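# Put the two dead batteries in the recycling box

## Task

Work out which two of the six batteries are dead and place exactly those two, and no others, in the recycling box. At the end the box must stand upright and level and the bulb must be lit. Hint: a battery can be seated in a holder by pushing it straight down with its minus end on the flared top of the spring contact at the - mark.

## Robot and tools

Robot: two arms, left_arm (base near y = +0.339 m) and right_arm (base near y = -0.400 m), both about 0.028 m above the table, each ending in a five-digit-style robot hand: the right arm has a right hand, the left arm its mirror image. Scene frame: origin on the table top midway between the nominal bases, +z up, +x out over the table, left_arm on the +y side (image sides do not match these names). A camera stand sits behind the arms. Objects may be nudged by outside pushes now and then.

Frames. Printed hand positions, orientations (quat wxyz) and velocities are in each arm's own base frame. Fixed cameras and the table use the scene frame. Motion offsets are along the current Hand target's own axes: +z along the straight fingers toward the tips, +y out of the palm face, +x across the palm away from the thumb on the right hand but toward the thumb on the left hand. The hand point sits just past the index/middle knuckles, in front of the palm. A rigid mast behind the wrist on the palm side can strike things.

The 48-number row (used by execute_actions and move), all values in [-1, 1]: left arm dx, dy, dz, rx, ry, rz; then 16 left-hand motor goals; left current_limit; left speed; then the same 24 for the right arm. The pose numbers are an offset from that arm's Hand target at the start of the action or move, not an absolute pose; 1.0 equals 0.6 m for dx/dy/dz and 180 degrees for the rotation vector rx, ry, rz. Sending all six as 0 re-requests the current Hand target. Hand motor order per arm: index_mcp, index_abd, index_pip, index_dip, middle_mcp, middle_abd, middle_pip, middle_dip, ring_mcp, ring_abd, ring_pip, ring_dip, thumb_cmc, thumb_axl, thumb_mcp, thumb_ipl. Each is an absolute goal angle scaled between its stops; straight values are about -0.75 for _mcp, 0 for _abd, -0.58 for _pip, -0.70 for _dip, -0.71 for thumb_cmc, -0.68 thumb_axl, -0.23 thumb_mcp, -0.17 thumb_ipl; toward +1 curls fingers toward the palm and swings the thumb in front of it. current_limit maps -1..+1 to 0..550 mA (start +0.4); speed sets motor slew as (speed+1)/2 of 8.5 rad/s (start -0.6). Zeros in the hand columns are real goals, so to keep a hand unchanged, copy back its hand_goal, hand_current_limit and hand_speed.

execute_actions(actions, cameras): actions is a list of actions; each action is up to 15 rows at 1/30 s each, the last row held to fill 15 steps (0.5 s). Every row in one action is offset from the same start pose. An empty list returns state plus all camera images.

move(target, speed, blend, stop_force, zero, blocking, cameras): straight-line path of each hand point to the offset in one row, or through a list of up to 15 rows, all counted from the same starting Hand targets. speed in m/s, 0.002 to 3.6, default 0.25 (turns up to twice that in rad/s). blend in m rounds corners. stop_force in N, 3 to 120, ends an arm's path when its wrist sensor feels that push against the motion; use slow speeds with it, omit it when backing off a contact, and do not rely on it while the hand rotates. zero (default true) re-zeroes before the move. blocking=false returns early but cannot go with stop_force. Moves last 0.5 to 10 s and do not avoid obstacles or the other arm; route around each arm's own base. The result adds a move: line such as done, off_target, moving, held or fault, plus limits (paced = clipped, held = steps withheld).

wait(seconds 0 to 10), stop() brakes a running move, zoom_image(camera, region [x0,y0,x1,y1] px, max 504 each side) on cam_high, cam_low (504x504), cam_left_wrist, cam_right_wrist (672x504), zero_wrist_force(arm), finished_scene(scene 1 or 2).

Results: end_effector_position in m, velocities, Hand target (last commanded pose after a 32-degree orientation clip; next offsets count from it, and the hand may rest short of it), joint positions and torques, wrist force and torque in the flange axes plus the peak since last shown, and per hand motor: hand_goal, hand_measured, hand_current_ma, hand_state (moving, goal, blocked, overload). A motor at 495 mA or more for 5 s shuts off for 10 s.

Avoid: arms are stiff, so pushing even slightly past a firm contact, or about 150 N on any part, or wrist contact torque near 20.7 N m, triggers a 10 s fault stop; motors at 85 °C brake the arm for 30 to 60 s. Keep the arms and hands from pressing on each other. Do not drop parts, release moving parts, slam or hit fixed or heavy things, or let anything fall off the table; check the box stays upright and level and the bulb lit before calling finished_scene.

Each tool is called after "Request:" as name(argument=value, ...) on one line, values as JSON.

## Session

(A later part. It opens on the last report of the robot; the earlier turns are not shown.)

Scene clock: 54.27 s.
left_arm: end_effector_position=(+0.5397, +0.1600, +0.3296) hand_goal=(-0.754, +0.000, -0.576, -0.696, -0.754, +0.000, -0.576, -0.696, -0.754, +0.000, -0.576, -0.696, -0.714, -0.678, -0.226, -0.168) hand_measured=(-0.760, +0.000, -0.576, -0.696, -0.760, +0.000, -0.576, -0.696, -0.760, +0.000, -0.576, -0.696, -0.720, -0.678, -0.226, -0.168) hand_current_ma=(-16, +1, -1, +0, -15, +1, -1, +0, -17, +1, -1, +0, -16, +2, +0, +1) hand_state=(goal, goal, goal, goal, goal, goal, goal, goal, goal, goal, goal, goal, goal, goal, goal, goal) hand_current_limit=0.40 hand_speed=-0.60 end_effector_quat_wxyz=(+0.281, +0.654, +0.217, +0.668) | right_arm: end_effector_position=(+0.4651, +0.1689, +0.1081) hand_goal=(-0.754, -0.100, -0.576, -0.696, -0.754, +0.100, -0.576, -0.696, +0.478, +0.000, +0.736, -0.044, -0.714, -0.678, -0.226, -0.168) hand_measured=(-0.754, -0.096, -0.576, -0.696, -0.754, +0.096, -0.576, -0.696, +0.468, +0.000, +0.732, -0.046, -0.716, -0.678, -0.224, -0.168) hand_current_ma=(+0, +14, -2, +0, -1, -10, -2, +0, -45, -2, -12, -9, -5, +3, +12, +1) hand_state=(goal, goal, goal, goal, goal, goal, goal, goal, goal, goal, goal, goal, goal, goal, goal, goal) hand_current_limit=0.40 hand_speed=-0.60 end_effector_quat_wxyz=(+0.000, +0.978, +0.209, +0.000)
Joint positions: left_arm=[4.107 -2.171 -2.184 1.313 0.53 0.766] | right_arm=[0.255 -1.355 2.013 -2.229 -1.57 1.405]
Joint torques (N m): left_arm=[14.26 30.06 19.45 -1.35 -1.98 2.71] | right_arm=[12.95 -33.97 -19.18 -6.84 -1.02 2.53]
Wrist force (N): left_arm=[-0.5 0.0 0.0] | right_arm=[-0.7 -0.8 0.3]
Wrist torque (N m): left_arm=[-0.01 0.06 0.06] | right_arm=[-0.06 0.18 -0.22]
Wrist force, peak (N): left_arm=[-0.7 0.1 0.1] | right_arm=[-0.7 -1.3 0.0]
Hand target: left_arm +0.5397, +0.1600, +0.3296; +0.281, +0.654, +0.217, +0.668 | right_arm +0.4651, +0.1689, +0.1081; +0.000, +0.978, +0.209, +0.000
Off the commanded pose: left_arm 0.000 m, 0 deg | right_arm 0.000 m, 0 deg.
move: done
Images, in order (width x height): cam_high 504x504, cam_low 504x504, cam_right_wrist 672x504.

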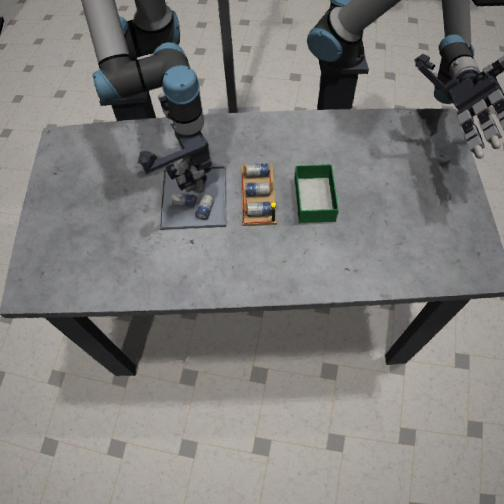

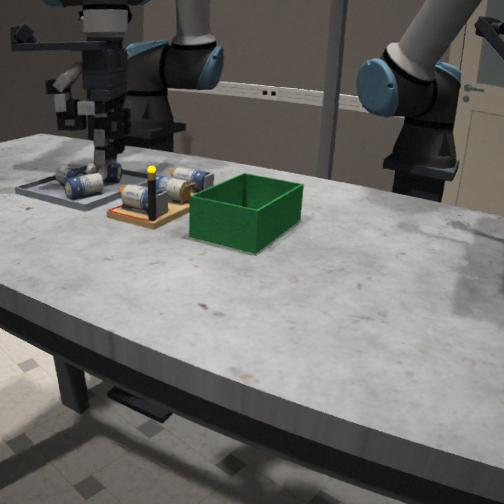

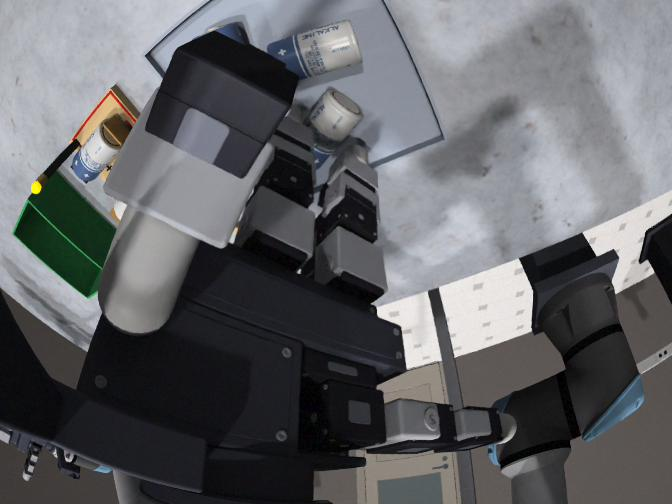

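Request:
move(target=[0,0,0,0,0,0,-0.754,0,-0.576,-0.696,-0.754,0,-0.576,-0.696,-0.754,0,-0.576,-0.696,-0.714,-0.678,-0.226,-0.168,0.4,-0.6,0,0.006,0,0,0,0,-0.754,-0.1,-0.576,-0.696,-0.754,0.1,-0.576,-0.696,0.479,0,0.737,-0.043,-0.714,-0.678,-0.226,-0.168,0.4,-0.6], speed=0.05)

Request:
execute_actions(actions=[[[0,0,0,0,0,0,-0.754,0,-0.576,-0.696,-0.754,0,-0.576,-0.696,-0.754,0,-0.576,-0.696,-0.714,-0.678,-0.226,-0.168,0.4,-0.6,0,0,0,0,0,0,-0.754,0.08,-0.576,-0.696,-0.754,-0.08,-0.576,-0.696,0.479,0,0.737,-0.043,-0.714,-0.678,-0.226,-0.168,0.5,-0.93]],[[0,0,0,0,0,0,-0.754,0,-0.576,-0.696,-0.754,0,-0.576,-0.696,-0.754,0,-0.576,-0.696,-0.714,-0.678,-0.226,-0.168,0.4,-0.6,0,0,0,0,0,0,-0.754,0.08,-0.576,-0.696,-0.754,-0.08,-0.576,-0.696,0.479,0,0.737,-0.043,-0.714,-0.678,-0.226,-0.168,0.5,-0.93]]], cameras=["cam_high","cam_right_wrist"])

Scene clock: 56.10 s.
left_arm: end_effector_position=(+0.5397, +0.1600, +0.3296) hand_goal=(-0.754, +0.000, -0.576, -0.696, -0.754, +0.000, -0.576, -0.696, -0.754, +0.000, -0.576, -0.696, -0.714, -0.678, -0.226, -0.168) hand_measured=(-0.760, +0.000, -0.576, -0.696, -0.760, +0.000, -0.576, -0.696, -0.760, +0.000, -0.576, -0.696, -0.720, -0.678, -0.226, -0.168) hand_current_ma=(-16, +1, -1, +0, -15, +1, -1, +0, -17, +1, -1, +0, -16, +2, +0, +1) hand_state=(goal, goal, goal, goal, goal, goal, goal, goal, goal, goal, goal, goal, goal, goal, goal, goal) hand_current_limit=0.40 hand_speed=-0.60 end_effector_quat_wxyz=(+0.281, +0.654, +0.217, +0.668) | right_arm: end_effector_position=(+0.4665, +0.1657, +0.1081) hand_goal=(-0.754, -0.100, -0.576, -0.696, -0.754, +0.100, -0.576, -0.696, +0.478, +0.000, +0.736, -0.044, -0.714, -0.678, -0.226, -0.168) hand_measured=(-0.754, -0.096, -0.576, -0.696, -0.754, +0.096, -0.576, -0.696, +0.468, +0.000, +0.732, -0.046, -0.716, -0.678, -0.224, -0.168) hand_current_ma=(+0, +14, -2, +0, -1, -10, -2, +0, -45, -2, -12, -9, -5, +3, +12, +1) hand_state=(goal, goal, goal, goal, goal, goal, goal, goal, goal, goal, goal, goal, goal, goal, goal, goal) hand_current_limit=0.40 hand_speed=-0.60 end_effector_quat_wxyz=(+0.000, +0.978, +0.209, +0.000)
Joint positions: left_arm=[4.107 -2.171 -2.184 1.313 0.53 0.766] | right_arm=[0.249 -1.356 2.014 -2.229 -1.57 1.398]
Joint torques (N m): left_arm=[13.85 32.42 19 -1.25 -2.23 2.34] | right_arm=[-11.77 -47.42 -19.42 -6.88 -0.83 -2.07]
Wrist force (N): left_arm=[-0.2 0.1 0.2] | right_arm=[-0.7 -0.7 0.2]
Wrist torque (N m): left_arm=[-0.02 0.03 0.08] | right_arm=[-0.05 0.18 -0.23]
Wrist force, peak (N): left_arm=[-0.7 -0.1 0.2] | right_arm=[-0.7 -1.0 0.5]
Hand target: left_arm +0.5397, +0.1600, +0.3296; +0.281, +0.654, +0.217, +0.668 | right_arm +0.4665, +0.1656, +0.1081; +0.000, +0.978, +0.209, +0.000
Off the commanded pose: left_arm 0.000 m, 0 deg | right_arm 0.000 m, 0 deg.
move: done

Scene clock: 57.30 s.
left_arm: end_effector_position=(+0.5397, +0.1600, +0.3296) hand_goal=(-0.754, +0.000, -0.576, -0.696, -0.754, +0.000, -0.576, -0.696, -0.754, +0.000, -0.576, -0.696, -0.714, -0.678, -0.226, -0.168) hand_measured=(-0.760, +0.000, -0.576, -0.696, -0.760, +0.000, -0.576, -0.696, -0.760, +0.000, -0.576, -0.696, -0.720, -0.678, -0.226, -0.168) hand_current_ma=(-16, +1, -1, +0, -15, +1, -1, +0, -17, +1, -1, +0, -16, +2, +0, +1) hand_state=(goal, goal, goal, goal, goal, goal, goal, goal, goal, goal, goal, goal, goal, goal, goal, goal) hand_current_limit=0.40 hand_speed=-0.60 end_effector_quat_wxyz=(+0.281, +0.654, +0.217, +0.668) | right_arm: end_effector_position=(+0.4665, +0.1656, +0.1081) hand_goal=(-0.754, +0.080, -0.576, -0.696, -0.754, -0.080, -0.576, -0.696, +0.478, +0.000, +0.736, -0.044, -0.714, -0.678, -0.226, -0.168) hand_measured=(-0.754, -0.034, -0.576, -0.696, -0.754, +0.048, -0.576, -0.696, +0.468, +0.000, +0.732, -0.046, -0.716, -0.678, -0.224, -0.168) hand_current_ma=(+0, -413, -2, +0, -1, +412, -2, +0, -45, -2, -12, -9, -5, +3, +12, +1) hand_state=(goal, blocked, goal, goal, goal, blocked, goal, goal, goal, goal, goal, goal, goal, goal, goal, goal) hand_current_limit=0.50 hand_speed=-0.93 end_effector_quat_wxyz=(+0.000, +0.978, +0.209, +0.000)
Joint positions: left_arm=[4.107 -2.171 -2.184 1.313 0.53 0.766] | right_arm=[0.248 -1.356 2.014 -2.229 -1.57 1.398]
Joint torques (N m): left_arm=[14.31 31.72 20.09 -1.08 -2.18 2.28] | right_arm=[-11.97 -44.97 -19.45 -3.36 0.12 -2.06]
Wrist force (N): left_arm=[-0.4 0.0 0.1] | right_arm=[0.1 -0.8 -0.7]
Wrist torque (N m): left_arm=[-0.02 0.04 0.07] | right_arm=[0.01 0.29 -0.16]
Wrist force, peak (N): left_arm=[-0.6 0.2 0.0] | right_arm=[0.5 -0.8 -0.9]
Hand target: left_arm +0.5397, +0.1600, +0.3296; +0.281, +0.654, +0.217, +0.668 | right_arm +0.4665, +0.1656, +0.1081; +0.000, +0.978, +0.209, +0.000
Off the commanded pose: left_arm 0.000 m, 0 deg | right_arm 0.000 m, 0 deg.
Step readings (end_effector_position of left_arm | right_arm):
0: (+0.5397, +0.1600, +0.3296) | (+0.4665, +0.1657, +0.1081)
1: (+0.5397, +0.1600, +0.3296) | (+0.4665, +0.1657, +0.1081)
2: (+0.5397, +0.1600, +0.3296) | (+0.4665, +0.1657, +0.1081)
4: (+0.5397, +0.1600, +0.3296) | (+0.4665, +0.1656, +0.1081)
8: (+0.5397, +0.1600, +0.3296) | (+0.4665, +0.1656, +0.1081)
15: (+0.5397, +0.1600, +0.3296) | (+0.4665, +0.1656, +0.1081)
16: (+0.5397, +0.1600, +0.3296) | (+0.4665, +0.1656, +0.1081)
17: (+0.5397, +0.1600, +0.3296) | (+0.4665, +0.1656, +0.1081)
19: (+0.5397, +0.1600, +0.3296) | (+0.4665, +0.1656, +0.1081)
23: (+0.5397, +0.1600, +0.3296) | (+0.4665, +0.1656, +0.1081)
30: (+0.5397, +0.1600, +0.3296) | (+0.4665, +0.1656, +0.1081)
Images, in order (width x height): cam_high 504x504, cam_right_wrist 672x504.

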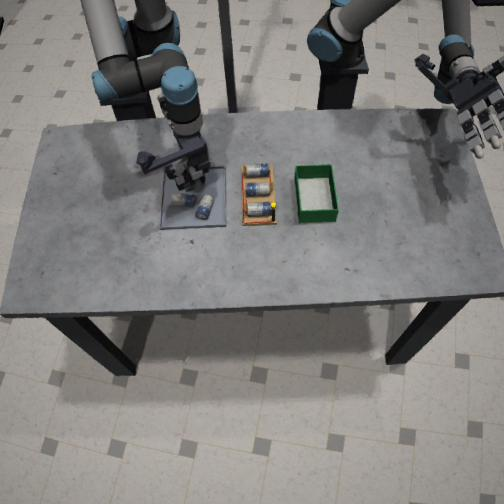

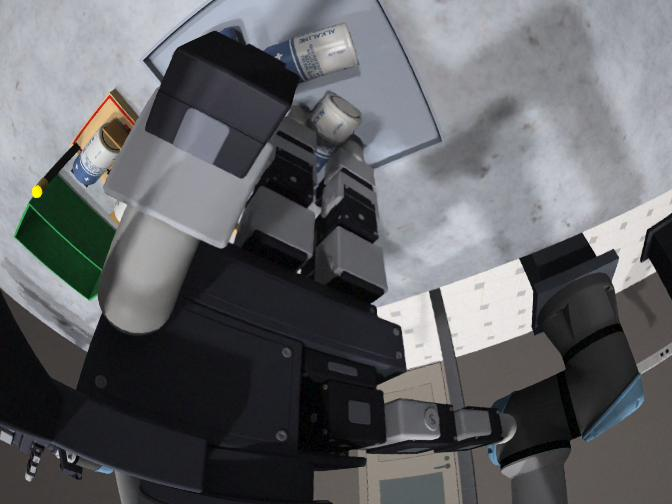

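Request:
move(target=[[0,0,0,0,0,0,-0.754,0,-0.576,-0.696,-0.754,0,-0.576,-0.696,-0.754,0,-0.576,-0.696,-0.714,-0.678,-0.226,-0.168,0.4,-0.6,0,0,-0.18,0,0,0,-0.754,0.08,-0.576,-0.696,-0.754,-0.08,-0.576,-0.696,0.479,0,0.737,-0.043,-0.714,-0.678,-0.226,-0.168,0.5,-0.93],[0,0,0,0,0,0,-0.754,0,-0.576,-0.696,-0.754,0,-0.576,-0.696,-0.754,0,-0.576,-0.696,-0.714,-0.678,-0.226,-0.168,0.4,-0.6,0.2383,-0.4911,-0.19,0,0,0.1345,-0.754,0.08,-0.576,-0.696,-0.754,-0.08,-0.576,-0.696,0.479,0,0.737,-0.043,-0.714,-0.678,-0.226,-0.168,0.5,-0.93],[0,0,0,0,0,0,-0.754,0,-0.576,-0.696,-0.754,0,-0.576,-0.696,-0.754,0,-0.576,-0.696,-0.714,-0.678,-0.226,-0.168,0.4,-0.6,0.2383,-0.4911,-0.0948,0,0,0.1345,-0.754,0.08,-0.576,-0.696,-0.754,-0.08,-0.576,-0.696,0.479,0,0.737,-0.043,-0.714,-0.678,-0.226,-0.168,0.5,-0.93]], speed=[0.12,0.3,0.15], blend=[0.03,0.02,0], cameras=["cam_high","cam_low","cam_right_wrist"])

Request:
zoom_image(camera="cam_high", region=[270, 130, 360, 230])

Request:
zoom_image(camera="cam_low", region=[150, 100, 330, 280])

Scene clock: 64.07 s.
left_arm: end_effector_position=(+0.5397, +0.1600, +0.3296) hand_goal=(-0.754, +0.000, -0.576, -0.696, -0.754, +0.000, -0.576, -0.696, -0.754, +0.000, -0.576, -0.696, -0.714, -0.678, -0.226, -0.168) hand_measured=(-0.760, +0.000, -0.576, -0.696, -0.760, +0.000, -0.576, -0.696, -0.760, +0.000, -0.576, -0.696, -0.720, -0.678, -0.226, -0.168) hand_current_ma=(-16, +1, -1, +0, -15, +1, -1, +0, -17, +1, -1, +0, -16, +2, +0, +1) hand_state=(goal, goal, goal, goal, goal, goal, goal, goal, goal, goal, goal, goal, goal, goal, goal, goal) hand_current_limit=0.40 hand_speed=-0.60 end_effector_quat_wxyz=(+0.281, +0.654, +0.217, +0.668) | right_arm: end_effector_position=(+0.4764, +0.4929, +0.1654) hand_goal=(-0.754, +0.080, -0.576, -0.696, -0.754, -0.080, -0.576, -0.696, +0.478, +0.000, +0.736, -0.044, -0.714, -0.678, -0.226, -0.168) hand_measured=(-0.754, -0.032, -0.578, -0.696, -0.756, +0.046, -0.578, -0.696, +0.468, +0.000, +0.732, -0.046, -0.716, -0.678, -0.224, -0.168) hand_current_ma=(-2, -413, -4, +0, -5, +412, -5, +0, -45, -2, -12, -9, -4, +3, +12, +1) hand_state=(goal, blocked, goal, goal, goal, blocked, goal, goal, goal, goal, goal, goal, goal, goal, goal, goal) hand_current_limit=0.50 hand_speed=-0.93 end_effector_quat_wxyz=(+0.000, +1.000, -0.001, +0.000)
Joint positions: left_arm=[4.107 -2.171 -2.184 1.313 0.53 0.766] | right_arm=[0.683 -0.878 1.121 -1.815 -1.57 2.255]
Joint torques (N m): left_arm=[14.5 32.12 19.93 -0.91 -1.72 2.68] | right_arm=[12.87 -64.39 -24.42 -6.95 -1.22 2.5]
Wrist force (N): left_arm=[-0.4 0.0 0.1] | right_arm=[-0.6 -0.9 1.4]
Wrist torque (N m): left_arm=[-0.02 0.05 0.07] | right_arm=[-0.16 0.17 -0.21]
Wrist force, peak (N): left_arm=[-0.5 0.3 0.4] | right_arm=[-1.1 -3.6 0.6]
Hand target: left_arm +0.5397, +0.1600, +0.3296; +0.281, +0.654, +0.217, +0.668 | right_arm +0.4764, +0.4929, +0.1652; +0.000, +1.000, -0.001, +0.000
Off the commanded pose: left_arm 0.000 m, 0 deg | right_arm 0.000 m, 0 deg.
move: done
Images, in order (width x height): cam_high 504x504, cam_low 504x504, cam_right_wrist 672x504.

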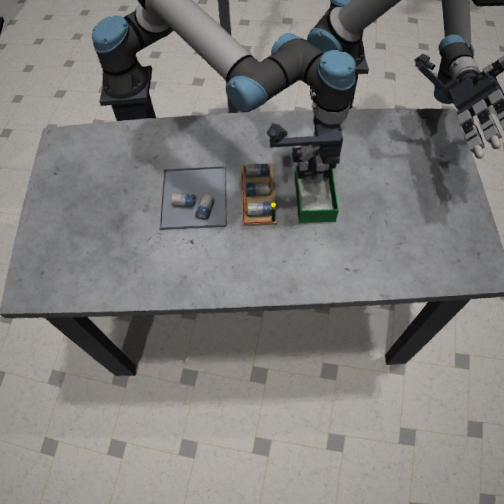

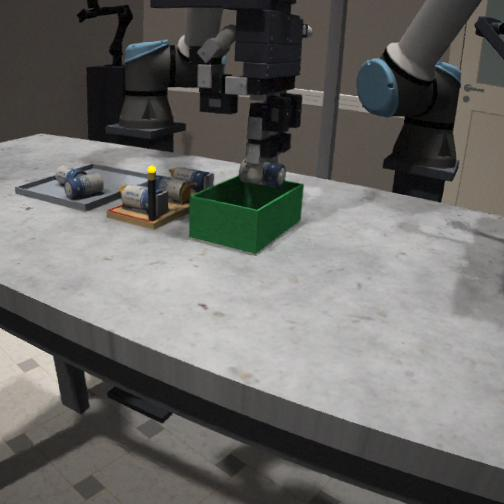

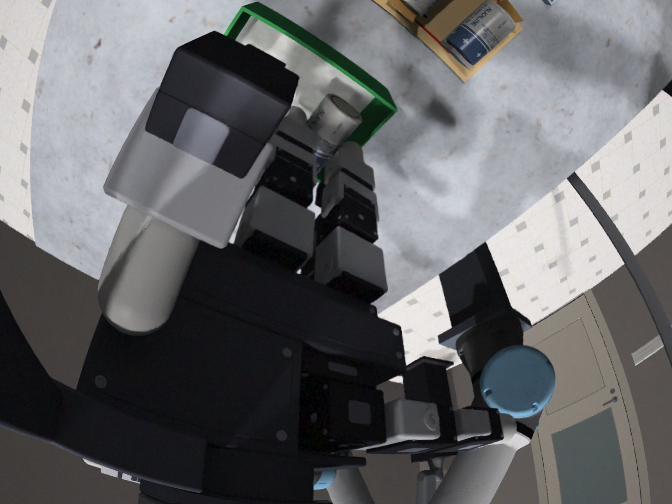

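Scaled by 5.040 from the camera's 504x504 image, which has a finer 720x720 frame.

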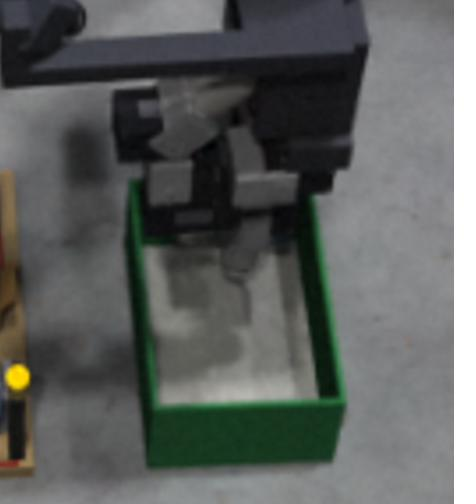

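Scaled by 2.800 from the camera's 504x504 image, which has a finer 720x720 frame.

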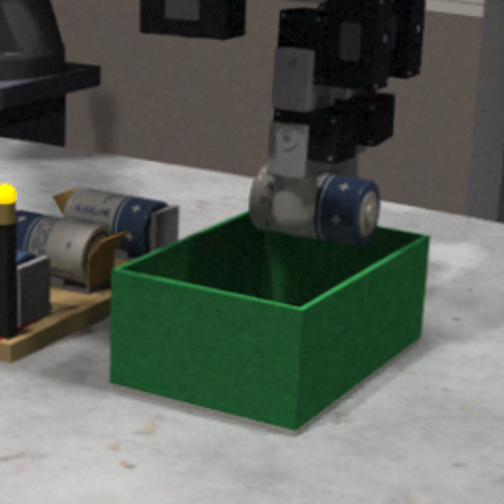

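Request:
move(target=[0,0,0,0,0,0,-0.754,0,-0.576,-0.696,-0.754,0,-0.576,-0.696,-0.754,0,-0.576,-0.696,-0.714,-0.678,-0.226,-0.168,0.4,-0.6,-0.0067,0,0.103,0,0,0,-0.754,0.08,-0.576,-0.696,-0.754,-0.08,-0.576,-0.696,0.479,0,0.737,-0.043,-0.714,-0.678,-0.226,-0.168,0.5,-0.93], speed=0.06, stop_force=6)

Request:
execute_actions(actions=[[[0,0,0,0,0,0,-0.754,0,-0.576,-0.696,-0.754,0,-0.576,-0.696,-0.754,0,-0.576,-0.696,-0.714,-0.678,-0.226,-0.168,0.4,-0.6,0,0,0,0,0,0,-0.754,-0.075,-0.576,-0.696,-0.754,0.1,-0.576,-0.696,0.479,0,0.737,-0.043,-0.714,-0.678,-0.226,-0.168,0.5,-0.9]]], cameras=["cam_high","cam_low","cam_right_wrist"])

Request:
zoom_image(camera="cam_high", region=[270, 130, 360, 230])

Scene clock: 67.90 s.
left_arm: end_effector_position=(+0.5397, +0.1600, +0.3296) hand_goal=(-0.754, +0.000, -0.576, -0.696, -0.754, +0.000, -0.576, -0.696, -0.754, +0.000, -0.576, -0.696, -0.714, -0.678, -0.226, -0.168) hand_measured=(-0.760, +0.000, -0.576, -0.696, -0.760, +0.000, -0.576, -0.696, -0.760, +0.000, -0.576, -0.696, -0.720, -0.678, -0.226, -0.168) hand_current_ma=(-16, +1, -1, +0, -15, +1, -1, +0, -17, +1, -1, +0, -16, +2, +0, +1) hand_state=(goal, goal, goal, goal, goal, goal, goal, goal, goal, goal, goal, goal, goal, goal, goal, goal) hand_current_limit=0.40 hand_speed=-0.60 end_effector_quat_wxyz=(+0.281, +0.654, +0.217, +0.668) | right_arm: end_effector_position=(+0.4738, +0.4929, +0.1258) hand_goal=(-0.754, +0.080, -0.576, -0.696, -0.754, -0.080, -0.576, -0.696, +0.478, +0.000, +0.736, -0.044, -0.714, -0.678, -0.226, -0.168) hand_measured=(-0.752, -0.088, -0.578, -0.696, -0.754, -0.008, -0.578, -0.696, +0.468, +0.000, +0.732, -0.046, -0.716, -0.678, -0.224, -0.168) hand_current_ma=(+4, -413, -4, -2, -1, +279, -5, +0, -45, -2, -12, -9, -4, +3, +12, +1) hand_state=(goal, blocked, goal, goal, goal, blocked, goal, goal, goal, goal, goal, goal, goal, goal, goal, goal) hand_current_limit=0.50 hand_speed=-0.93 end_effector_quat_wxyz=(+0.000, +1.000, -0.001, +0.000)
Joint positions: left_arm=[4.107 -2.171 -2.184 1.313 0.53 0.766] | right_arm=[0.685 -0.853 1.184 -1.902 -1.57 2.257]
Joint torques (N m): left_arm=[15.06 33.19 19.44 -0.95 -1.94 2.48] | right_arm=[-12.54 -78.22 -36.38 -0.93 -0.18 -2.04]
Wrist force (N): left_arm=[-0.6 0.0 0.0] | right_arm=[-0.6 -0.7 1.7]
Wrist torque (N m): left_arm=[-0.01 0.07 0.05] | right_arm=[-0.15 0.18 -0.21]
Wrist force, peak (N): left_arm=[-0.7 0.2 0.3] | right_arm=[3.5 -1.2 -43.0]
Hand target: left_arm +0.5397, +0.1600, +0.3296; +0.281, +0.654, +0.217, +0.668 | right_arm +0.4738, +0.4929, +0.1258; +0.000, +1.000, -0.001, +0.000 (not the last commanded pose)
Off the commanded pose: left_arm 0.000 m, 0 deg | right_arm 0.022 m, 0 deg.
move: contact (right_arm)

Scene clock: 68.60 s.
left_arm: end_effector_position=(+0.5397, +0.1600, +0.3296) hand_goal=(-0.754, +0.000, -0.576, -0.696, -0.754, +0.000, -0.576, -0.696, -0.754, +0.000, -0.576, -0.696, -0.714, -0.678, -0.226, -0.168) hand_measured=(-0.760, +0.000, -0.576, -0.696, -0.760, +0.000, -0.576, -0.696, -0.760, +0.000, -0.576, -0.696, -0.720, -0.678, -0.226, -0.168) hand_current_ma=(-16, +1, -1, +0, -15, +1, -1, +0, -17, +1, -1, +0, -16, +2, +0, +1) hand_state=(goal, goal, goal, goal, goal, goal, goal, goal, goal, goal, goal, goal, goal, goal, goal, goal) hand_current_limit=0.40 hand_speed=-0.60 end_effector_quat_wxyz=(+0.281, +0.654, +0.217, +0.668) | right_arm: end_effector_position=(+0.4738, +0.4929, +0.1258) hand_goal=(-0.754, -0.076, -0.576, -0.696, -0.754, +0.100, -0.576, -0.696, +0.478, +0.000, +0.736, -0.044, -0.714, -0.678, -0.226, -0.168) hand_measured=(-0.752, -0.078, -0.578, -0.696, -0.754, +0.096, -0.578, -0.696, +0.468, +0.000, +0.732, -0.046, -0.716, -0.678, -0.224, -0.168) hand_current_ma=(+4, -9, -4, -2, -1, -10, -5, +0, -45, -2, -12, -9, -4, +3, +12, +1) hand_state=(goal, goal, goal, goal, goal, goal, goal, goal, goal, goal, goal, goal, goal, goal, goal, goal) hand_current_limit=0.50 hand_speed=-0.90 end_effector_quat_wxyz=(+0.000, +1.000, -0.001, +0.000)
Joint positions: left_arm=[4.107 -2.171 -2.184 1.313 0.53 0.766] | right_arm=[0.685 -0.853 1.184 -1.902 -1.57 2.257]
Joint torques (N m): left_arm=[14.03 31.79 19.42 -0.85 -1.75 2.4] | right_arm=[-12.76 -73.69 -34.19 -0.91 -0.25 -2.1]
Wrist force (N): left_arm=[-0.2 -0.1 0.3] | right_arm=[-0.7 -0.6 0.2]
Wrist torque (N m): left_arm=[-0.05 0.03 0.08] | right_arm=[-0.02 0.18 -0.21]
Wrist force, peak (N): left_arm=[-0.5 0.0 0.6] | right_arm=[-0.6 -0.7 1.6]
Hand target: left_arm +0.5397, +0.1600, +0.3296; +0.281, +0.654, +0.217, +0.668 | right_arm +0.4738, +0.4929, +0.1258; +0.000, +1.000, -0.001, +0.000
Off the commanded pose: left_arm 0.000 m, 0 deg | right_arm 0.000 m, 0 deg.
Step readings (end_effector_position of left_arm | right_arm):
0: (+0.5397, +0.1600, +0.3296) | (+0.4738, +0.4929, +0.1258)
1: (+0.5397, +0.1600, +0.3296) | (+0.4738, +0.4929, +0.1258)
2: (+0.5397, +0.1600, +0.3296) | (+0.4738, +0.4929, +0.1258)
4: (+0.5397, +0.1600, +0.3296) | (+0.4738, +0.4929, +0.1258)
8: (+0.5397, +0.1600, +0.3296) | (+0.4738, +0.4929, +0.1258)
15: (+0.5397, +0.1600, +0.3296) | (+0.4738, +0.4929, +0.1258)
Images, in order (width x height): cam_high 504x504, cam_low 504x504, cam_right_wrist 672x504.

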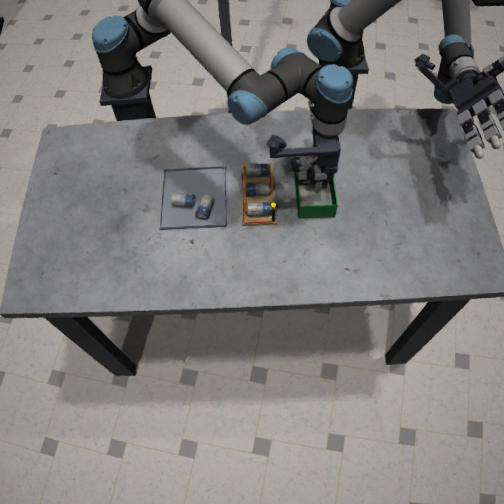

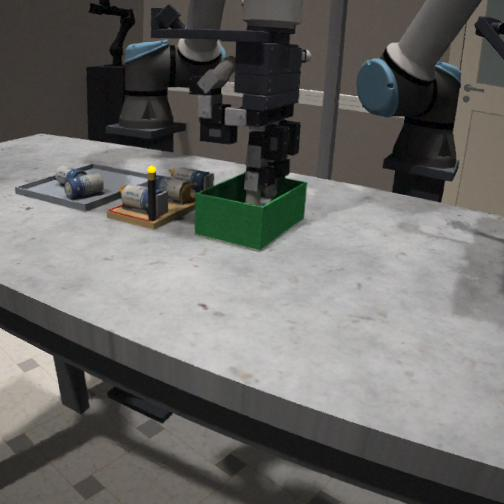

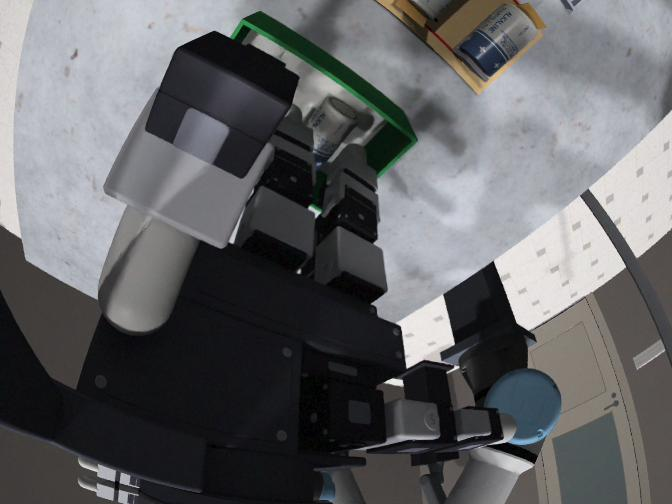

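Scaled by 5.040 from the camera's 504x504 image, which has a finer 720x720 frame.

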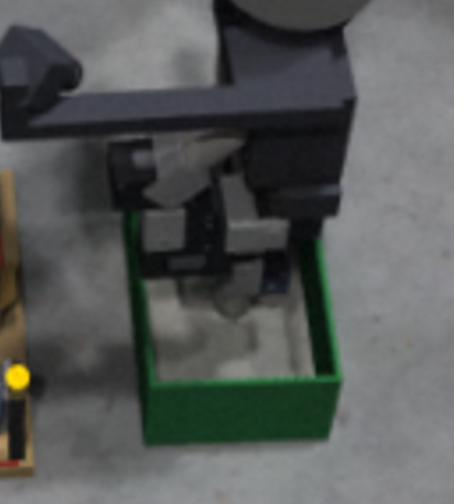

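Request:
move(target=[0,0,0,0,0,0,-0.754,0,-0.576,-0.696,-0.754,0,-0.576,-0.696,-0.754,0,-0.576,-0.696,-0.714,-0.678,-0.226,-0.168,0.4,-0.6,0,0,-0.16,0,0,0,-0.754,-0.075,-0.576,-0.696,-0.754,0.1,-0.576,-0.696,0.479,0,0.737,-0.043,-0.714,-0.678,-0.226,-0.168,0.5,-0.9], speed=0.08, cameras=["cam_high","cam_low","cam_right_wrist"])

Request:
zoom_image(camera="cam_high", region=[270, 130, 360, 230])

Scene clock: 71.90 s.
left_arm: end_effector_position=(+0.5397, +0.1600, +0.3296) hand_goal=(-0.754, +0.000, -0.576, -0.696, -0.754, +0.000, -0.576, -0.696, -0.754, +0.000, -0.576, -0.696, -0.714, -0.678, -0.226, -0.168) hand_measured=(-0.760, +0.000, -0.576, -0.696, -0.760, +0.000, -0.576, -0.696, -0.760, +0.000, -0.576, -0.696, -0.720, -0.678, -0.226, -0.168) hand_current_ma=(-16, +1, -1, +0, -15, +1, -1, +0, -17, +1, -1, +0, -16, +2, +0, +1) hand_state=(goal, goal, goal, goal, goal, goal, goal, goal, goal, goal, goal, goal, goal, goal, goal, goal) hand_current_limit=0.40 hand_speed=-0.60 end_effector_quat_wxyz=(+0.281, +0.654, +0.217, +0.668) | right_arm: end_effector_position=(+0.4738, +0.4928, +0.2217) hand_goal=(-0.754, -0.076, -0.576, -0.696, -0.754, +0.100, -0.576, -0.696, +0.478, +0.000, +0.736, -0.044, -0.714, -0.678, -0.226, -0.168) hand_measured=(-0.752, -0.078, -0.578, -0.696, -0.754, +0.096, -0.578, -0.696, +0.468, +0.000, +0.732, -0.046, -0.716, -0.678, -0.224, -0.168) hand_current_ma=(+4, -9, -4, -2, -1, -10, -5, +0, -45, -2, -12, -9, -4, +3, +12, +1) hand_state=(goal, goal, goal, goal, goal, goal, goal, goal, goal, goal, goal, goal, goal, goal, goal, goal) hand_current_limit=0.50 hand_speed=-0.90 end_effector_quat_wxyz=(+0.000, +1.000, -0.001, +0.000)
Joint positions: left_arm=[4.107 -2.171 -2.184 1.313 0.53 0.766] | right_arm=[0.685 -0.91 1.029 -1.69 -1.57 2.257]
Joint torques (N m): left_arm=[13.68 31.34 18.78 -0.63 -2.12 2.68] | right_arm=[-12.44 -76.33 -37.6 -0.8 -0.31 -0.73]
Wrist force (N): left_arm=[-0.3 0.1 -0.1] | right_arm=[-0.5 -0.7 0.3]
Wrist torque (N m): left_arm=[0.02 0.03 0.07] | right_arm=[-0.06 0.15 -0.21]
Wrist force, peak (N): left_arm=[-0.7 -0.1 0.3] | right_arm=[-0.8 -0.7 1.2]
Hand target: left_arm +0.5397, +0.1600, +0.3296; +0.281, +0.654, +0.217, +0.668 | right_arm +0.4738, +0.4928, +0.2218; +0.000, +1.000, -0.001, +0.000
Off the commanded pose: left_arm 0.000 m, 0 deg | right_arm 0.000 m, 0 deg.
move: done
Images, in order (width x height): cam_high 504x504, cam_low 504x504, cam_right_wrist 672x504.

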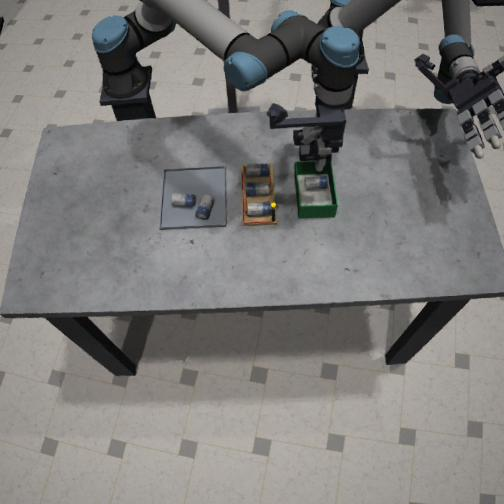

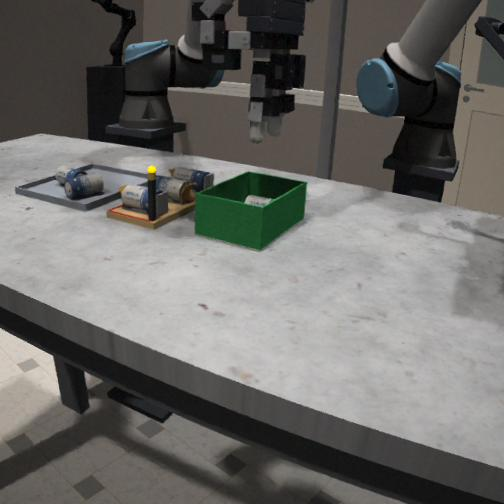

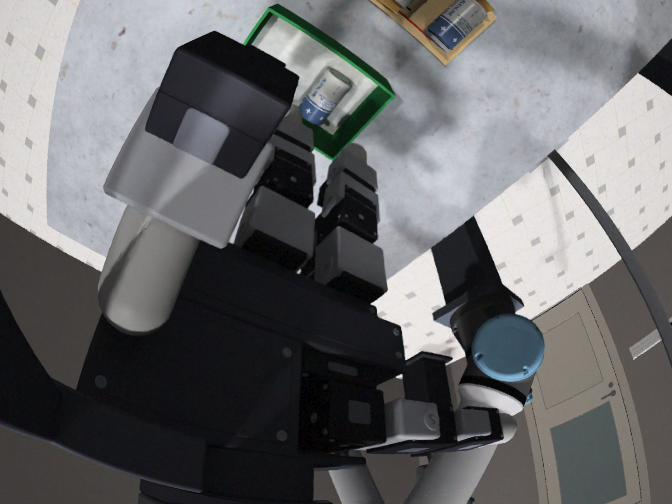

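Scaled by 5.040 from the camera's 504x504 image, which has a finer 720x720 frame.

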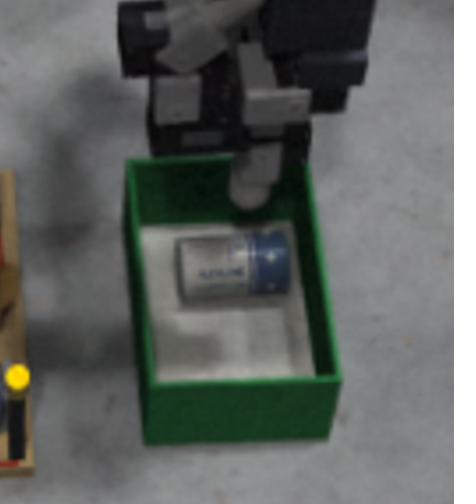

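Request:
move(target=[0,0,0,0,0,0,-0.754,0,-0.576,-0.696,-0.754,0,-0.576,-0.696,-0.754,0,-0.576,-0.696,-0.714,-0.678,-0.226,-0.168,0.4,-0.6,-0.0907,0.2628,0.103,0,0,0,-0.754,-0.08,-0.576,-0.696,-0.754,0.065,-0.576,-0.696,0.479,0,0.737,-0.043,-0.714,-0.678,-0.226,-0.168,0.5,-0.8], speed=0.3)

Request:
move(target=[0,0,0,0,0,0,-0.754,0,-0.576,-0.696,-0.754,0,-0.576,-0.696,-0.754,0,-0.576,-0.696,-0.714,-0.678,-0.226,-0.168,0.4,-0.6,0,0,0.0683,0,0,0,-0.754,-0.08,-0.576,-0.696,-0.754,0.065,-0.576,-0.696,0.479,0,0.737,-0.043,-0.714,-0.678,-0.226,-0.168,0.5,-0.8], speed=0.06, stop_force=4, cameras=["cam_high","cam_right_wrist"])

Request:
zoom_image(camera="cam_right_wrist", region=[200, 0, 460, 220])

Scene clock: 74.93 s.
left_arm: end_effector_position=(+0.5397, +0.1600, +0.3296) hand_goal=(-0.754, +0.000, -0.576, -0.696, -0.754, +0.000, -0.576, -0.696, -0.754, +0.000, -0.576, -0.696, -0.714, -0.678, -0.226, -0.168) hand_measured=(-0.760, +0.000, -0.576, -0.696, -0.760, +0.000, -0.576, -0.696, -0.760, +0.000, -0.576, -0.696, -0.720, -0.678, -0.226, -0.168) hand_current_ma=(-16, +1, -1, +0, -15, +1, -1, +0, -17, +1, -1, +0, -16, +2, +0, +1) hand_state=(goal, goal, goal, goal, goal, goal, goal, goal, goal, goal, goal, goal, goal, goal, goal, goal) hand_current_limit=0.40 hand_speed=-0.60 end_effector_quat_wxyz=(+0.281, +0.654, +0.217, +0.668) | right_arm: end_effector_position=(+0.4192, +0.3353, +0.1599) hand_goal=(-0.754, -0.080, -0.576, -0.696, -0.754, +0.064, -0.576, -0.696, +0.478, +0.000, +0.736, -0.044, -0.714, -0.678, -0.226, -0.168) hand_measured=(-0.752, -0.078, -0.578, -0.696, -0.754, +0.066, -0.578, -0.696, +0.468, +0.000, +0.732, -0.046, -0.716, -0.678, -0.224, -0.168) hand_current_ma=(+4, +3, -4, -2, +0, +7, -5, +0, -45, -2, -12, -9, -4, +3, +12, +1) hand_state=(goal, goal, goal, goal, goal, goal, goal, goal, goal, goal, goal, goal, goal, goal, goal, goal) hand_current_limit=0.50 hand_speed=-0.80 end_effector_quat_wxyz=(+0.000, +1.000, -0.001, +0.000)
Joint positions: left_arm=[4.107 -2.171 -2.184 1.313 0.53 0.766] | right_arm=[0.54 -1.226 1.683 -2.028 -1.57 2.112]
Joint torques (N m): left_arm=[13.36 30.99 20.62 -0.68 -2.08 2.32] | right_arm=[-12.53 -56.85 -20.83 -6.65 1.25 -2.44]
Wrist force (N): left_arm=[-0.4 -0.1 0.3] | right_arm=[-0.8 -0.8 0.4]
Wrist torque (N m): left_arm=[-0.05 0.07 0.07] | right_arm=[-0.07 0.20 -0.07]
Wrist force, peak (N): left_arm=[-0.6 0.3 0.0] | right_arm=[-0.2 -2.2 -0.4]
Hand target: left_arm +0.5397, +0.1600, +0.3296; +0.281, +0.654, +0.217, +0.668 | right_arm +0.4192, +0.3352, +0.1599; +0.000, +1.000, -0.001, +0.000
Off the commanded pose: left_arm 0.000 m, 0 deg | right_arm 0.000 m, 0 deg.
move: done

Scene clock: 76.70 s.
left_arm: end_effector_position=(+0.5397, +0.1600, +0.3296) hand_goal=(-0.754, +0.000, -0.576, -0.696, -0.754, +0.000, -0.576, -0.696, -0.754, +0.000, -0.576, -0.696, -0.714, -0.678, -0.226, -0.168) hand_measured=(-0.760, +0.000, -0.576, -0.696, -0.760, +0.000, -0.576, -0.696, -0.760, +0.000, -0.576, -0.696, -0.720, -0.678, -0.226, -0.168) hand_current_ma=(-16, +1, -1, +0, -15, +1, -1, +0, -17, +1, -1, +0, -16, +2, +0, +1) hand_state=(goal, goal, goal, goal, goal, goal, goal, goal, goal, goal, goal, goal, goal, goal, goal, goal) hand_current_limit=0.40 hand_speed=-0.60 end_effector_quat_wxyz=(+0.281, +0.654, +0.217, +0.668) | right_arm: end_effector_position=(+0.4192, +0.3353, +0.1189) hand_goal=(-0.754, -0.080, -0.576, -0.696, -0.754, +0.064, -0.576, -0.696, +0.478, +0.000, +0.736, -0.044, -0.714, -0.678, -0.226, -0.168) hand_measured=(-0.752, -0.078, -0.578, -0.696, -0.754, +0.066, -0.578, -0.696, +0.468, +0.000, +0.732, -0.046, -0.716, -0.678, -0.224, -0.168) hand_current_ma=(+4, +3, -4, -2, +0, +7, -5, +0, -45, -2, -12, -9, -4, +3, +12, +1) hand_state=(goal, goal, goal, goal, goal, goal, goal, goal, goal, goal, goal, goal, goal, goal, goal, goal) hand_current_limit=0.50 hand_speed=-0.80 end_effector_quat_wxyz=(+0.000, +1.000, -0.001, +0.000)
Joint positions: left_arm=[4.107 -2.171 -2.184 1.313 0.53 0.766] | right_arm=[0.54 -1.179 1.735 -2.126 -1.57 2.111]
Joint torques (N m): left_arm=[14.45 32.18 19.1 -0.72 -1.94 2.62] | right_arm=[-0.58 -44.62 -21.07 -6.75 -0.79 -0.32]
Wrist force (N): left_arm=[-0.2 0.0 0.2] | right_arm=[-0.7 -0.9 0.2]
Wrist torque (N m): left_arm=[-0.03 0.03 0.09] | right_arm=[-0.06 0.17 -0.06]
Wrist force, peak (N): left_arm=[-0.7 0.3 0.2] | right_arm=[-0.7 -1.0 0.1]
Hand target: left_arm +0.5397, +0.1600, +0.3296; +0.281, +0.654, +0.217, +0.668 | right_arm +0.4192, +0.3353, +0.1189; +0.000, +1.000, -0.001, +0.000
Off the commanded pose: left_arm 0.000 m, 0 deg | right_arm 0.000 m, 0 deg.
move: done
Images, in order (width x height): cam_high 504x504, cam_right_wrist 672x504.

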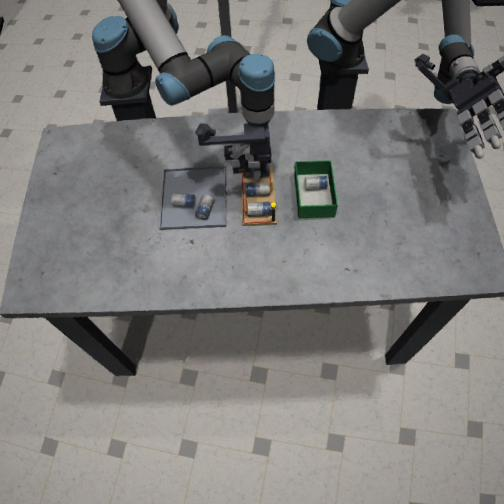

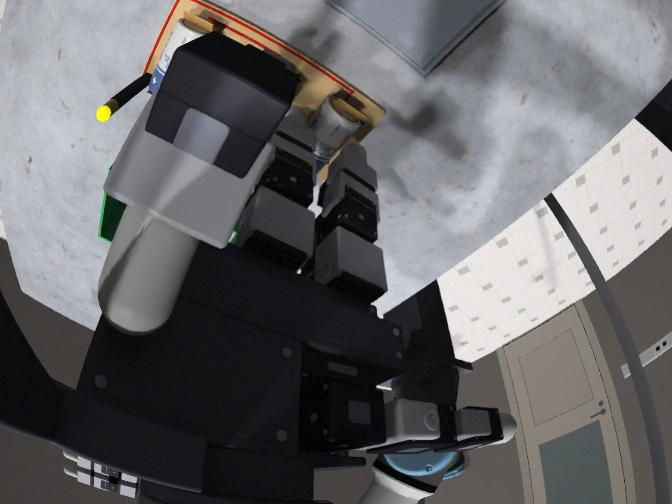

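Scaled by 1.938 from the camera's 672x504 image, which has a finer 960x720 frame.

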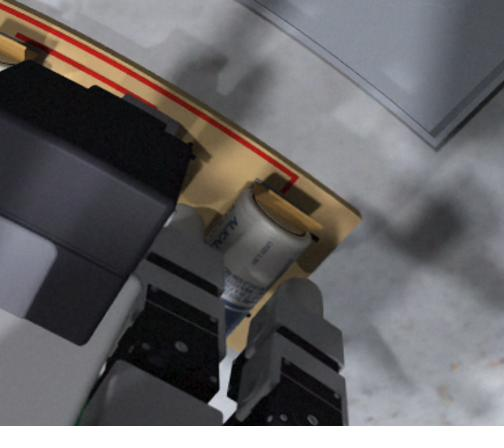

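Request:
execute_actions(actions=[[[0,0,0,0,0,0,-0.754,0,-0.576,-0.696,-0.754,0,-0.576,-0.696,-0.754,0,-0.576,-0.696,-0.714,-0.678,-0.226,-0.168,0.4,-0.6,0,0,0,0,0,0,-0.754,0.1,-0.576,-0.696,-0.754,-0.1,-0.576,-0.696,0.479,0,0.737,-0.043,-0.714,-0.678,-0.226,-0.168,0.76,-0.92]],[[0,0,0,0,0,0,-0.754,0,-0.576,-0.696,-0.754,0,-0.576,-0.696,-0.754,0,-0.576,-0.696,-0.714,-0.678,-0.226,-0.168,0.4,-0.6,0,0,0,0,0,0,-0.754,0.1,-0.576,-0.696,-0.754,-0.1,-0.576,-0.696,0.479,0,0.737,-0.043,-0.714,-0.678,-0.226,-0.168,0.76,-0.92]]])

Request:
move(target=[0,0,0,0,0,0,-0.754,0,-0.576,-0.696,-0.754,0,-0.576,-0.696,-0.754,0,-0.576,-0.696,-0.714,-0.678,-0.226,-0.168,0.4,-0.6,0,0,-0.08,0,0,0,-0.754,0.1,-0.576,-0.696,-0.754,-0.1,-0.576,-0.696,0.479,0,0.737,-0.043,-0.714,-0.678,-0.226,-0.168,0.76,-0.92], speed=0.03, cameras=["cam_high","cam_low","cam_right_wrist"])

Scene clock: 79.53 s.
left_arm: end_effector_position=(+0.5397, +0.1600, +0.3296) hand_goal=(-0.754, +0.000, -0.576, -0.696, -0.754, +0.000, -0.576, -0.696, -0.754, +0.000, -0.576, -0.696, -0.714, -0.678, -0.226, -0.168) hand_measured=(-0.760, +0.000, -0.576, -0.696, -0.760, +0.000, -0.576, -0.696, -0.760, +0.000, -0.576, -0.696, -0.720, -0.678, -0.226, -0.168) hand_current_ma=(-16, +1, -1, +0, -15, +1, -1, +0, -17, +1, -1, +0, -16, +2, +0, +1) hand_state=(goal, goal, goal, goal, goal, goal, goal, goal, goal, goal, goal, goal, goal, goal, goal, goal) hand_current_limit=0.40 hand_speed=-0.60 end_effector_quat_wxyz=(+0.281, +0.654, +0.217, +0.668) | right_arm: end_effector_position=(+0.4192, +0.3353, +0.1189) hand_goal=(-0.754, +0.100, -0.576, -0.696, -0.754, -0.100, -0.576, -0.696, +0.478, +0.000, +0.736, -0.044, -0.714, -0.678, -0.226, -0.168) hand_measured=(-0.752, -0.044, -0.578, -0.696, -0.754, +0.032, -0.578, -0.696, +0.468, +0.000, +0.732, -0.046, -0.716, -0.678, -0.224, -0.168) hand_current_ma=(+4, -484, -4, -2, +0, +484, -5, +0, -45, -2, -12, -9, -4, +3, +12, +1) hand_state=(goal, blocked, goal, goal, goal, blocked, goal, goal, goal, goal, goal, goal, goal, goal, goal, goal) hand_current_limit=0.76 hand_speed=-0.92 end_effector_quat_wxyz=(+0.000, +1.000, -0.001, +0.000)
Joint positions: left_arm=[4.107 -2.171 -2.184 1.313 0.53 0.766] | right_arm=[0.54 -1.179 1.735 -2.126 -1.57 2.111]
Joint torques (N m): left_arm=[12.9 30.96 20.63 -0.53 -2.11 2.59] | right_arm=[11.74 -46.16 -21.48 -4.3 -1.05 1.82]
Wrist force (N): left_arm=[-0.3 0.2 0.2] | right_arm=[0.3 -0.8 1.1]
Wrist torque (N m): left_arm=[0.00 0.05 0.07] | right_arm=[-0.13 0.25 0.01]
Wrist force, peak (N): left_arm=[-0.7 0.3 -0.1] | right_arm=[0.2 -0.9 1.3]
Hand target: left_arm +0.5397, +0.1600, +0.3296; +0.281, +0.654, +0.217, +0.668 | right_arm +0.4192, +0.3353, +0.1189; +0.000, +1.000, -0.001, +0.000
Off the commanded pose: left_arm 0.000 m, 0 deg | right_arm 0.000 m, 0 deg.
Step readings (end_effector_position of left_arm | right_arm):
0: (+0.5397, +0.1600, +0.3296) | (+0.4192, +0.3353, +0.1189)
1: (+0.5397, +0.1600, +0.3296) | (+0.4192, +0.3353, +0.1189)
2: (+0.5397, +0.1600, +0.3296) | (+0.4192, +0.3353, +0.1189)
4: (+0.5397, +0.1600, +0.3296) | (+0.4192, +0.3353, +0.1189)
8: (+0.5397, +0.1600, +0.3296) | (+0.4192, +0.3353, +0.1189)
15: (+0.5397, +0.1600, +0.3296) | (+0.4192, +0.3353, +0.1189)
16: (+0.5397, +0.1600, +0.3296) | (+0.4192, +0.3353, +0.1189)
17: (+0.5397, +0.1600, +0.3296) | (+0.4192, +0.3353, +0.1189)
19: (+0.5397, +0.1600, +0.3296) | (+0.4192, +0.3353, +0.1189)
23: (+0.5397, +0.1600, +0.3296) | (+0.4192, +0.3353, +0.1189)
30: (+0.5397, +0.1600, +0.3296) | (+0.4192, +0.3353, +0.1189)

Scene clock: 81.57 s.
left_arm: end_effector_position=(+0.5397, +0.1600, +0.3296) hand_goal=(-0.754, +0.000, -0.576, -0.696, -0.754, +0.000, -0.576, -0.696, -0.754, +0.000, -0.576, -0.696, -0.714, -0.678, -0.226, -0.168) hand_measured=(-0.760, +0.000, -0.576, -0.696, -0.760, +0.000, -0.576, -0.696, -0.760, +0.000, -0.576, -0.696, -0.720, -0.678, -0.226, -0.168) hand_current_ma=(-16, +1, -1, +0, -15, +1, -1, +0, -17, +1, -1, +0, -16, +2, +0, +1) hand_state=(goal, goal, goal, goal, goal, goal, goal, goal, goal, goal, goal, goal, goal, goal, goal, goal) hand_current_limit=0.40 hand_speed=-0.60 end_effector_quat_wxyz=(+0.281, +0.654, +0.217, +0.668) | right_arm: end_effector_position=(+0.4192, +0.3353, +0.1669) hand_goal=(-0.754, +0.100, -0.576, -0.696, -0.754, -0.100, -0.576, -0.696, +0.478, +0.000, +0.736, -0.044, -0.714, -0.678, -0.226, -0.168) hand_measured=(-0.756, -0.044, -0.578, -0.696, -0.750, +0.030, -0.574, -0.696, +0.468, +0.000, +0.732, -0.046, -0.716, -0.678, -0.224, -0.168) hand_current_ma=(-4, -484, -4, -2, +14, +484, +4, +0, -45, -2, -12, -9, -4, +3, +12, +1) hand_state=(goal, blocked, goal, goal, goal, blocked, goal, goal, goal, goal, goal, goal, goal, goal, goal, goal) hand_current_limit=0.76 hand_speed=-0.92 end_effector_quat_wxyz=(+0.000, +1.000, -0.001, +0.000)
Joint positions: left_arm=[4.107 -2.171 -2.184 1.313 0.53 0.766] | right_arm=[0.54 -1.234 1.674 -2.011 -1.57 2.111]
Joint torques (N m): left_arm=[14.99 32.13 19.18 -0.68 -2.11 2.57] | right_arm=[-1.85 -59.44 -36.17 -1.04 -0.78 -2.16]
Wrist force (N): left_arm=[-0.2 0.0 0.1] | right_arm=[0.0 -0.8 3.6]
Wrist torque (N m): left_arm=[-0.02 0.03 0.08] | right_arm=[-0.34 0.22 0.01]
Wrist force, peak (N): left_arm=[-0.7 -0.1 0.4] | right_arm=[-0.1 -0.9 4.0]
Hand target: left_arm +0.5397, +0.1600, +0.3296; +0.281, +0.654, +0.217, +0.668 | right_arm +0.4192, +0.3352, +0.1669; +0.000, +1.000, -0.001, +0.000
Off the commanded pose: left_arm 0.000 m, 0 deg | right_arm 0.000 m, 0 deg.
move: done
Images, in order (width x height): cam_high 504x504, cam_low 504x504, cam_right_wrist 672x504.

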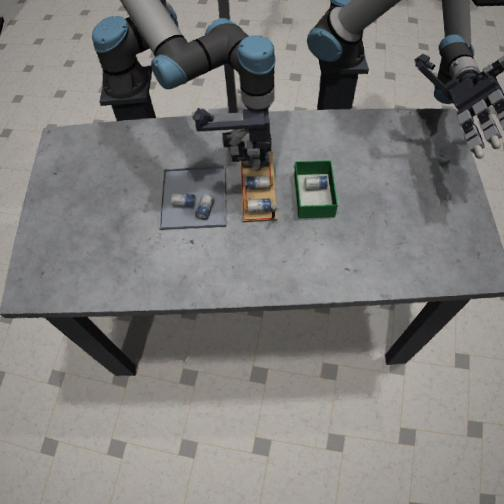

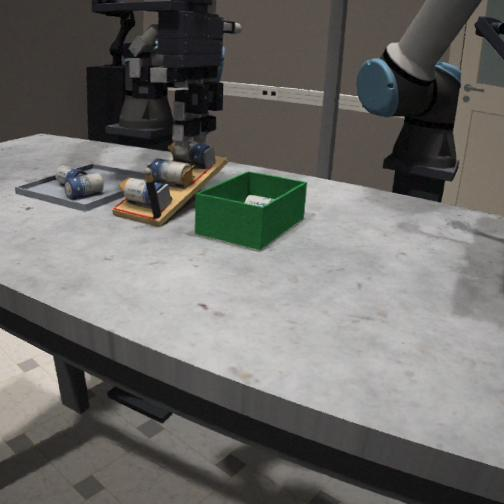

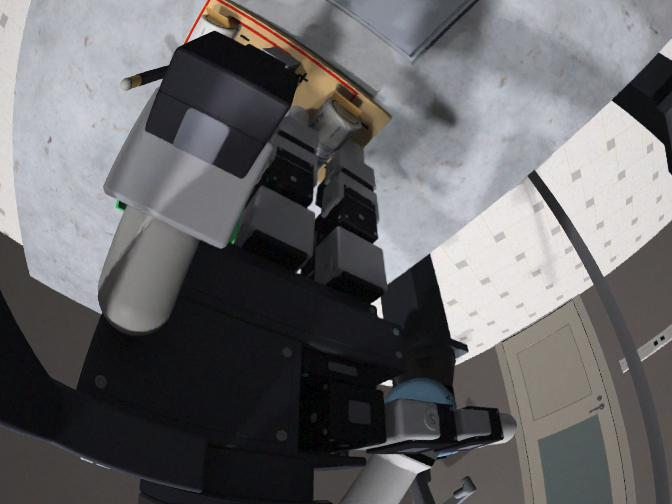

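Request:
move(target=[0,0,0,0,0,0,-0.754,0,-0.576,-0.696,-0.754,0,-0.576,-0.696,-0.754,0,-0.576,-0.696,-0.714,-0.678,-0.226,-0.168,0.4,-0.6,0,0,0.0785,0,0,0,-0.754,0.1,-0.576,-0.696,-0.754,-0.1,-0.576,-0.696,0.479,0,0.737,-0.043,-0.714,-0.678,-0.226,-0.168,0.76,-0.92], speed=0.05, stop_force=8, cameras=["cam_high","cam_low","cam_right_wrist"])

Request:
zoom_image(camera="cam_low", region=[80, 110, 240, 250])

Request:
zoom_image(camera="cam_high", region=[220, 140, 290, 230])

Request:
zoom_image(camera="cam_right_wrist", region=[200, 0, 460, 220])

Scene clock: 85.47 s.
left_arm: end_effector_position=(+0.5397, +0.1600, +0.3296) hand_goal=(-0.754, +0.000, -0.576, -0.696, -0.754, +0.000, -0.576, -0.696, -0.754, +0.000, -0.576, -0.696, -0.714, -0.678, -0.226, -0.168) hand_measured=(-0.760, +0.000, -0.576, -0.696, -0.760, +0.000, -0.576, -0.696, -0.760, +0.000, -0.576, -0.696, -0.720, -0.678, -0.226, -0.168) hand_current_ma=(-16, +1, -1, +0, -15, +1, -1, +0, -17, +1, -1, +0, -16, +2, +0, +1) hand_state=(goal, goal, goal, goal, goal, goal, goal, goal, goal, goal, goal, goal, goal, goal, goal, goal) hand_current_limit=0.40 hand_speed=-0.60 end_effector_quat_wxyz=(+0.281, +0.654, +0.217, +0.668) | right_arm: end_effector_position=(+0.4192, +0.3352, +0.1198) hand_goal=(-0.754, +0.100, -0.576, -0.696, -0.754, -0.100, -0.576, -0.696, +0.478, +0.000, +0.736, -0.044, -0.714, -0.678, -0.226, -0.168) hand_measured=(-0.748, -0.044, -0.574, -0.696, -0.756, +0.026, -0.578, -0.696, +0.468, +0.000, +0.732, -0.046, -0.716, -0.678, -0.224, -0.168) hand_current_ma=(+20, -484, +6, -1, -10, +484, -4, +0, -45, -2, -12, -9, -4, +3, +12, +1) hand_state=(goal, blocked, goal, goal, goal, blocked, goal, goal, goal, goal, goal, goal, goal, goal, goal, goal) hand_current_limit=0.76 hand_speed=-0.92 end_effector_quat_wxyz=(+0.000, +1.000, -0.001, +0.000)
Joint positions: left_arm=[4.107 -2.171 -2.184 1.313 0.53 0.766] | right_arm=[0.54 -1.181 1.734 -2.124 -1.57 2.111]
Joint torques (N m): left_arm=[15.21 31.33 20.2 -0.7 -1.99 2.32] | right_arm=[3.42 -44.92 -21.3 -7.25 -0.27 1.9]
Wrist force (N): left_arm=[-0.3 -0.1 0.2] | right_arm=[-1.5 -0.4 0.0]
Wrist torque (N m): left_arm=[-0.04 0.05 0.08] | right_arm=[-0.05 0.05 -0.12]
Wrist force, peak (N): left_arm=[-0.6 -0.1 0.4] | right_arm=[0.0 -0.8 4.2]
Hand target: left_arm +0.5397, +0.1600, +0.3296; +0.281, +0.654, +0.217, +0.668 | right_arm +0.4192, +0.3353, +0.1198; +0.000, +1.000, -0.001, +0.000
Off the commanded pose: left_arm 0.000 m, 0 deg | right_arm 0.000 m, 0 deg.
move: done
Images, in order (width x height): cam_high 504x504, cam_low 504x504, cam_right_wrist 672x504.

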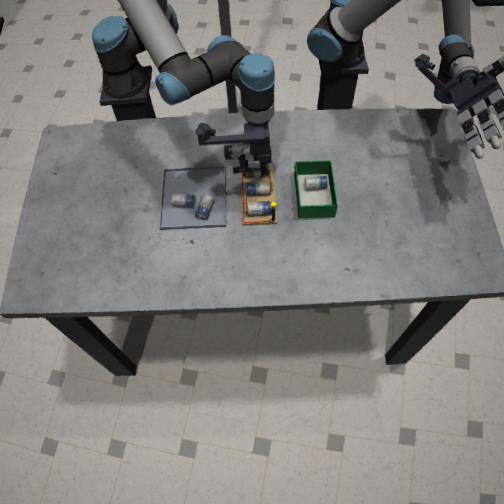

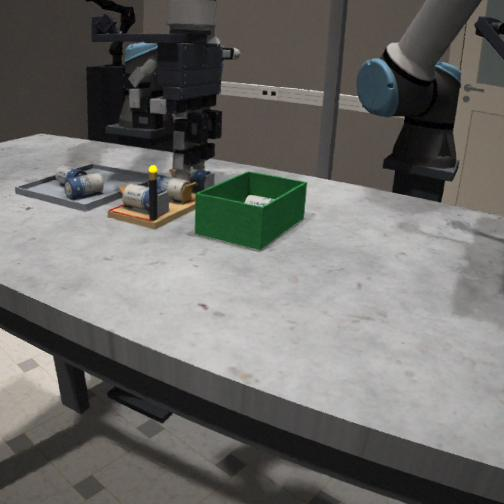

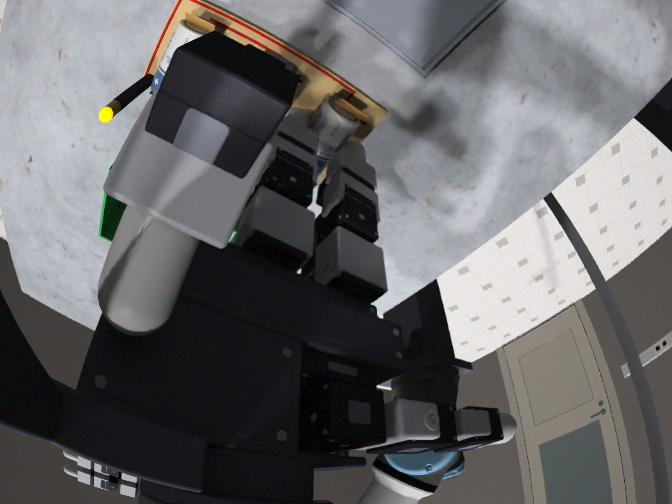

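Scaled by 3.150 from the camera's 504x504 image, which has a finer 720x720 frame.

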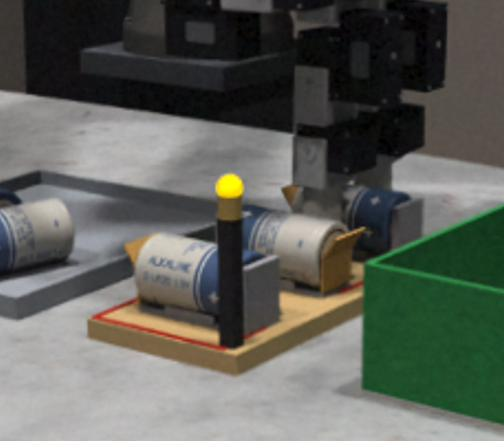

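Scaled by 5.600 from the camera's 504x504 image, which has a finer 720x720 frame.

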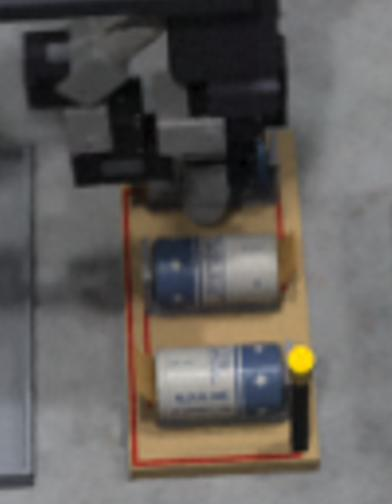

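Scaled by 1.938 from the camera's 672x504 image, which has a finer 960x720 frame.

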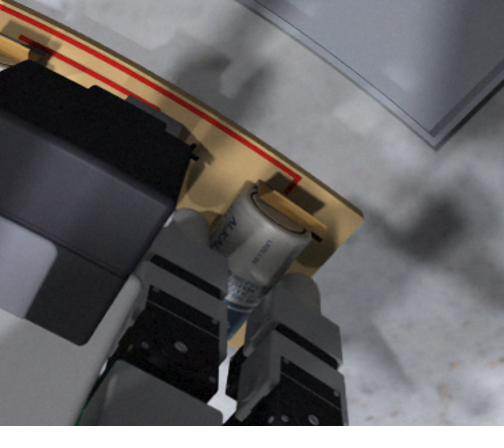

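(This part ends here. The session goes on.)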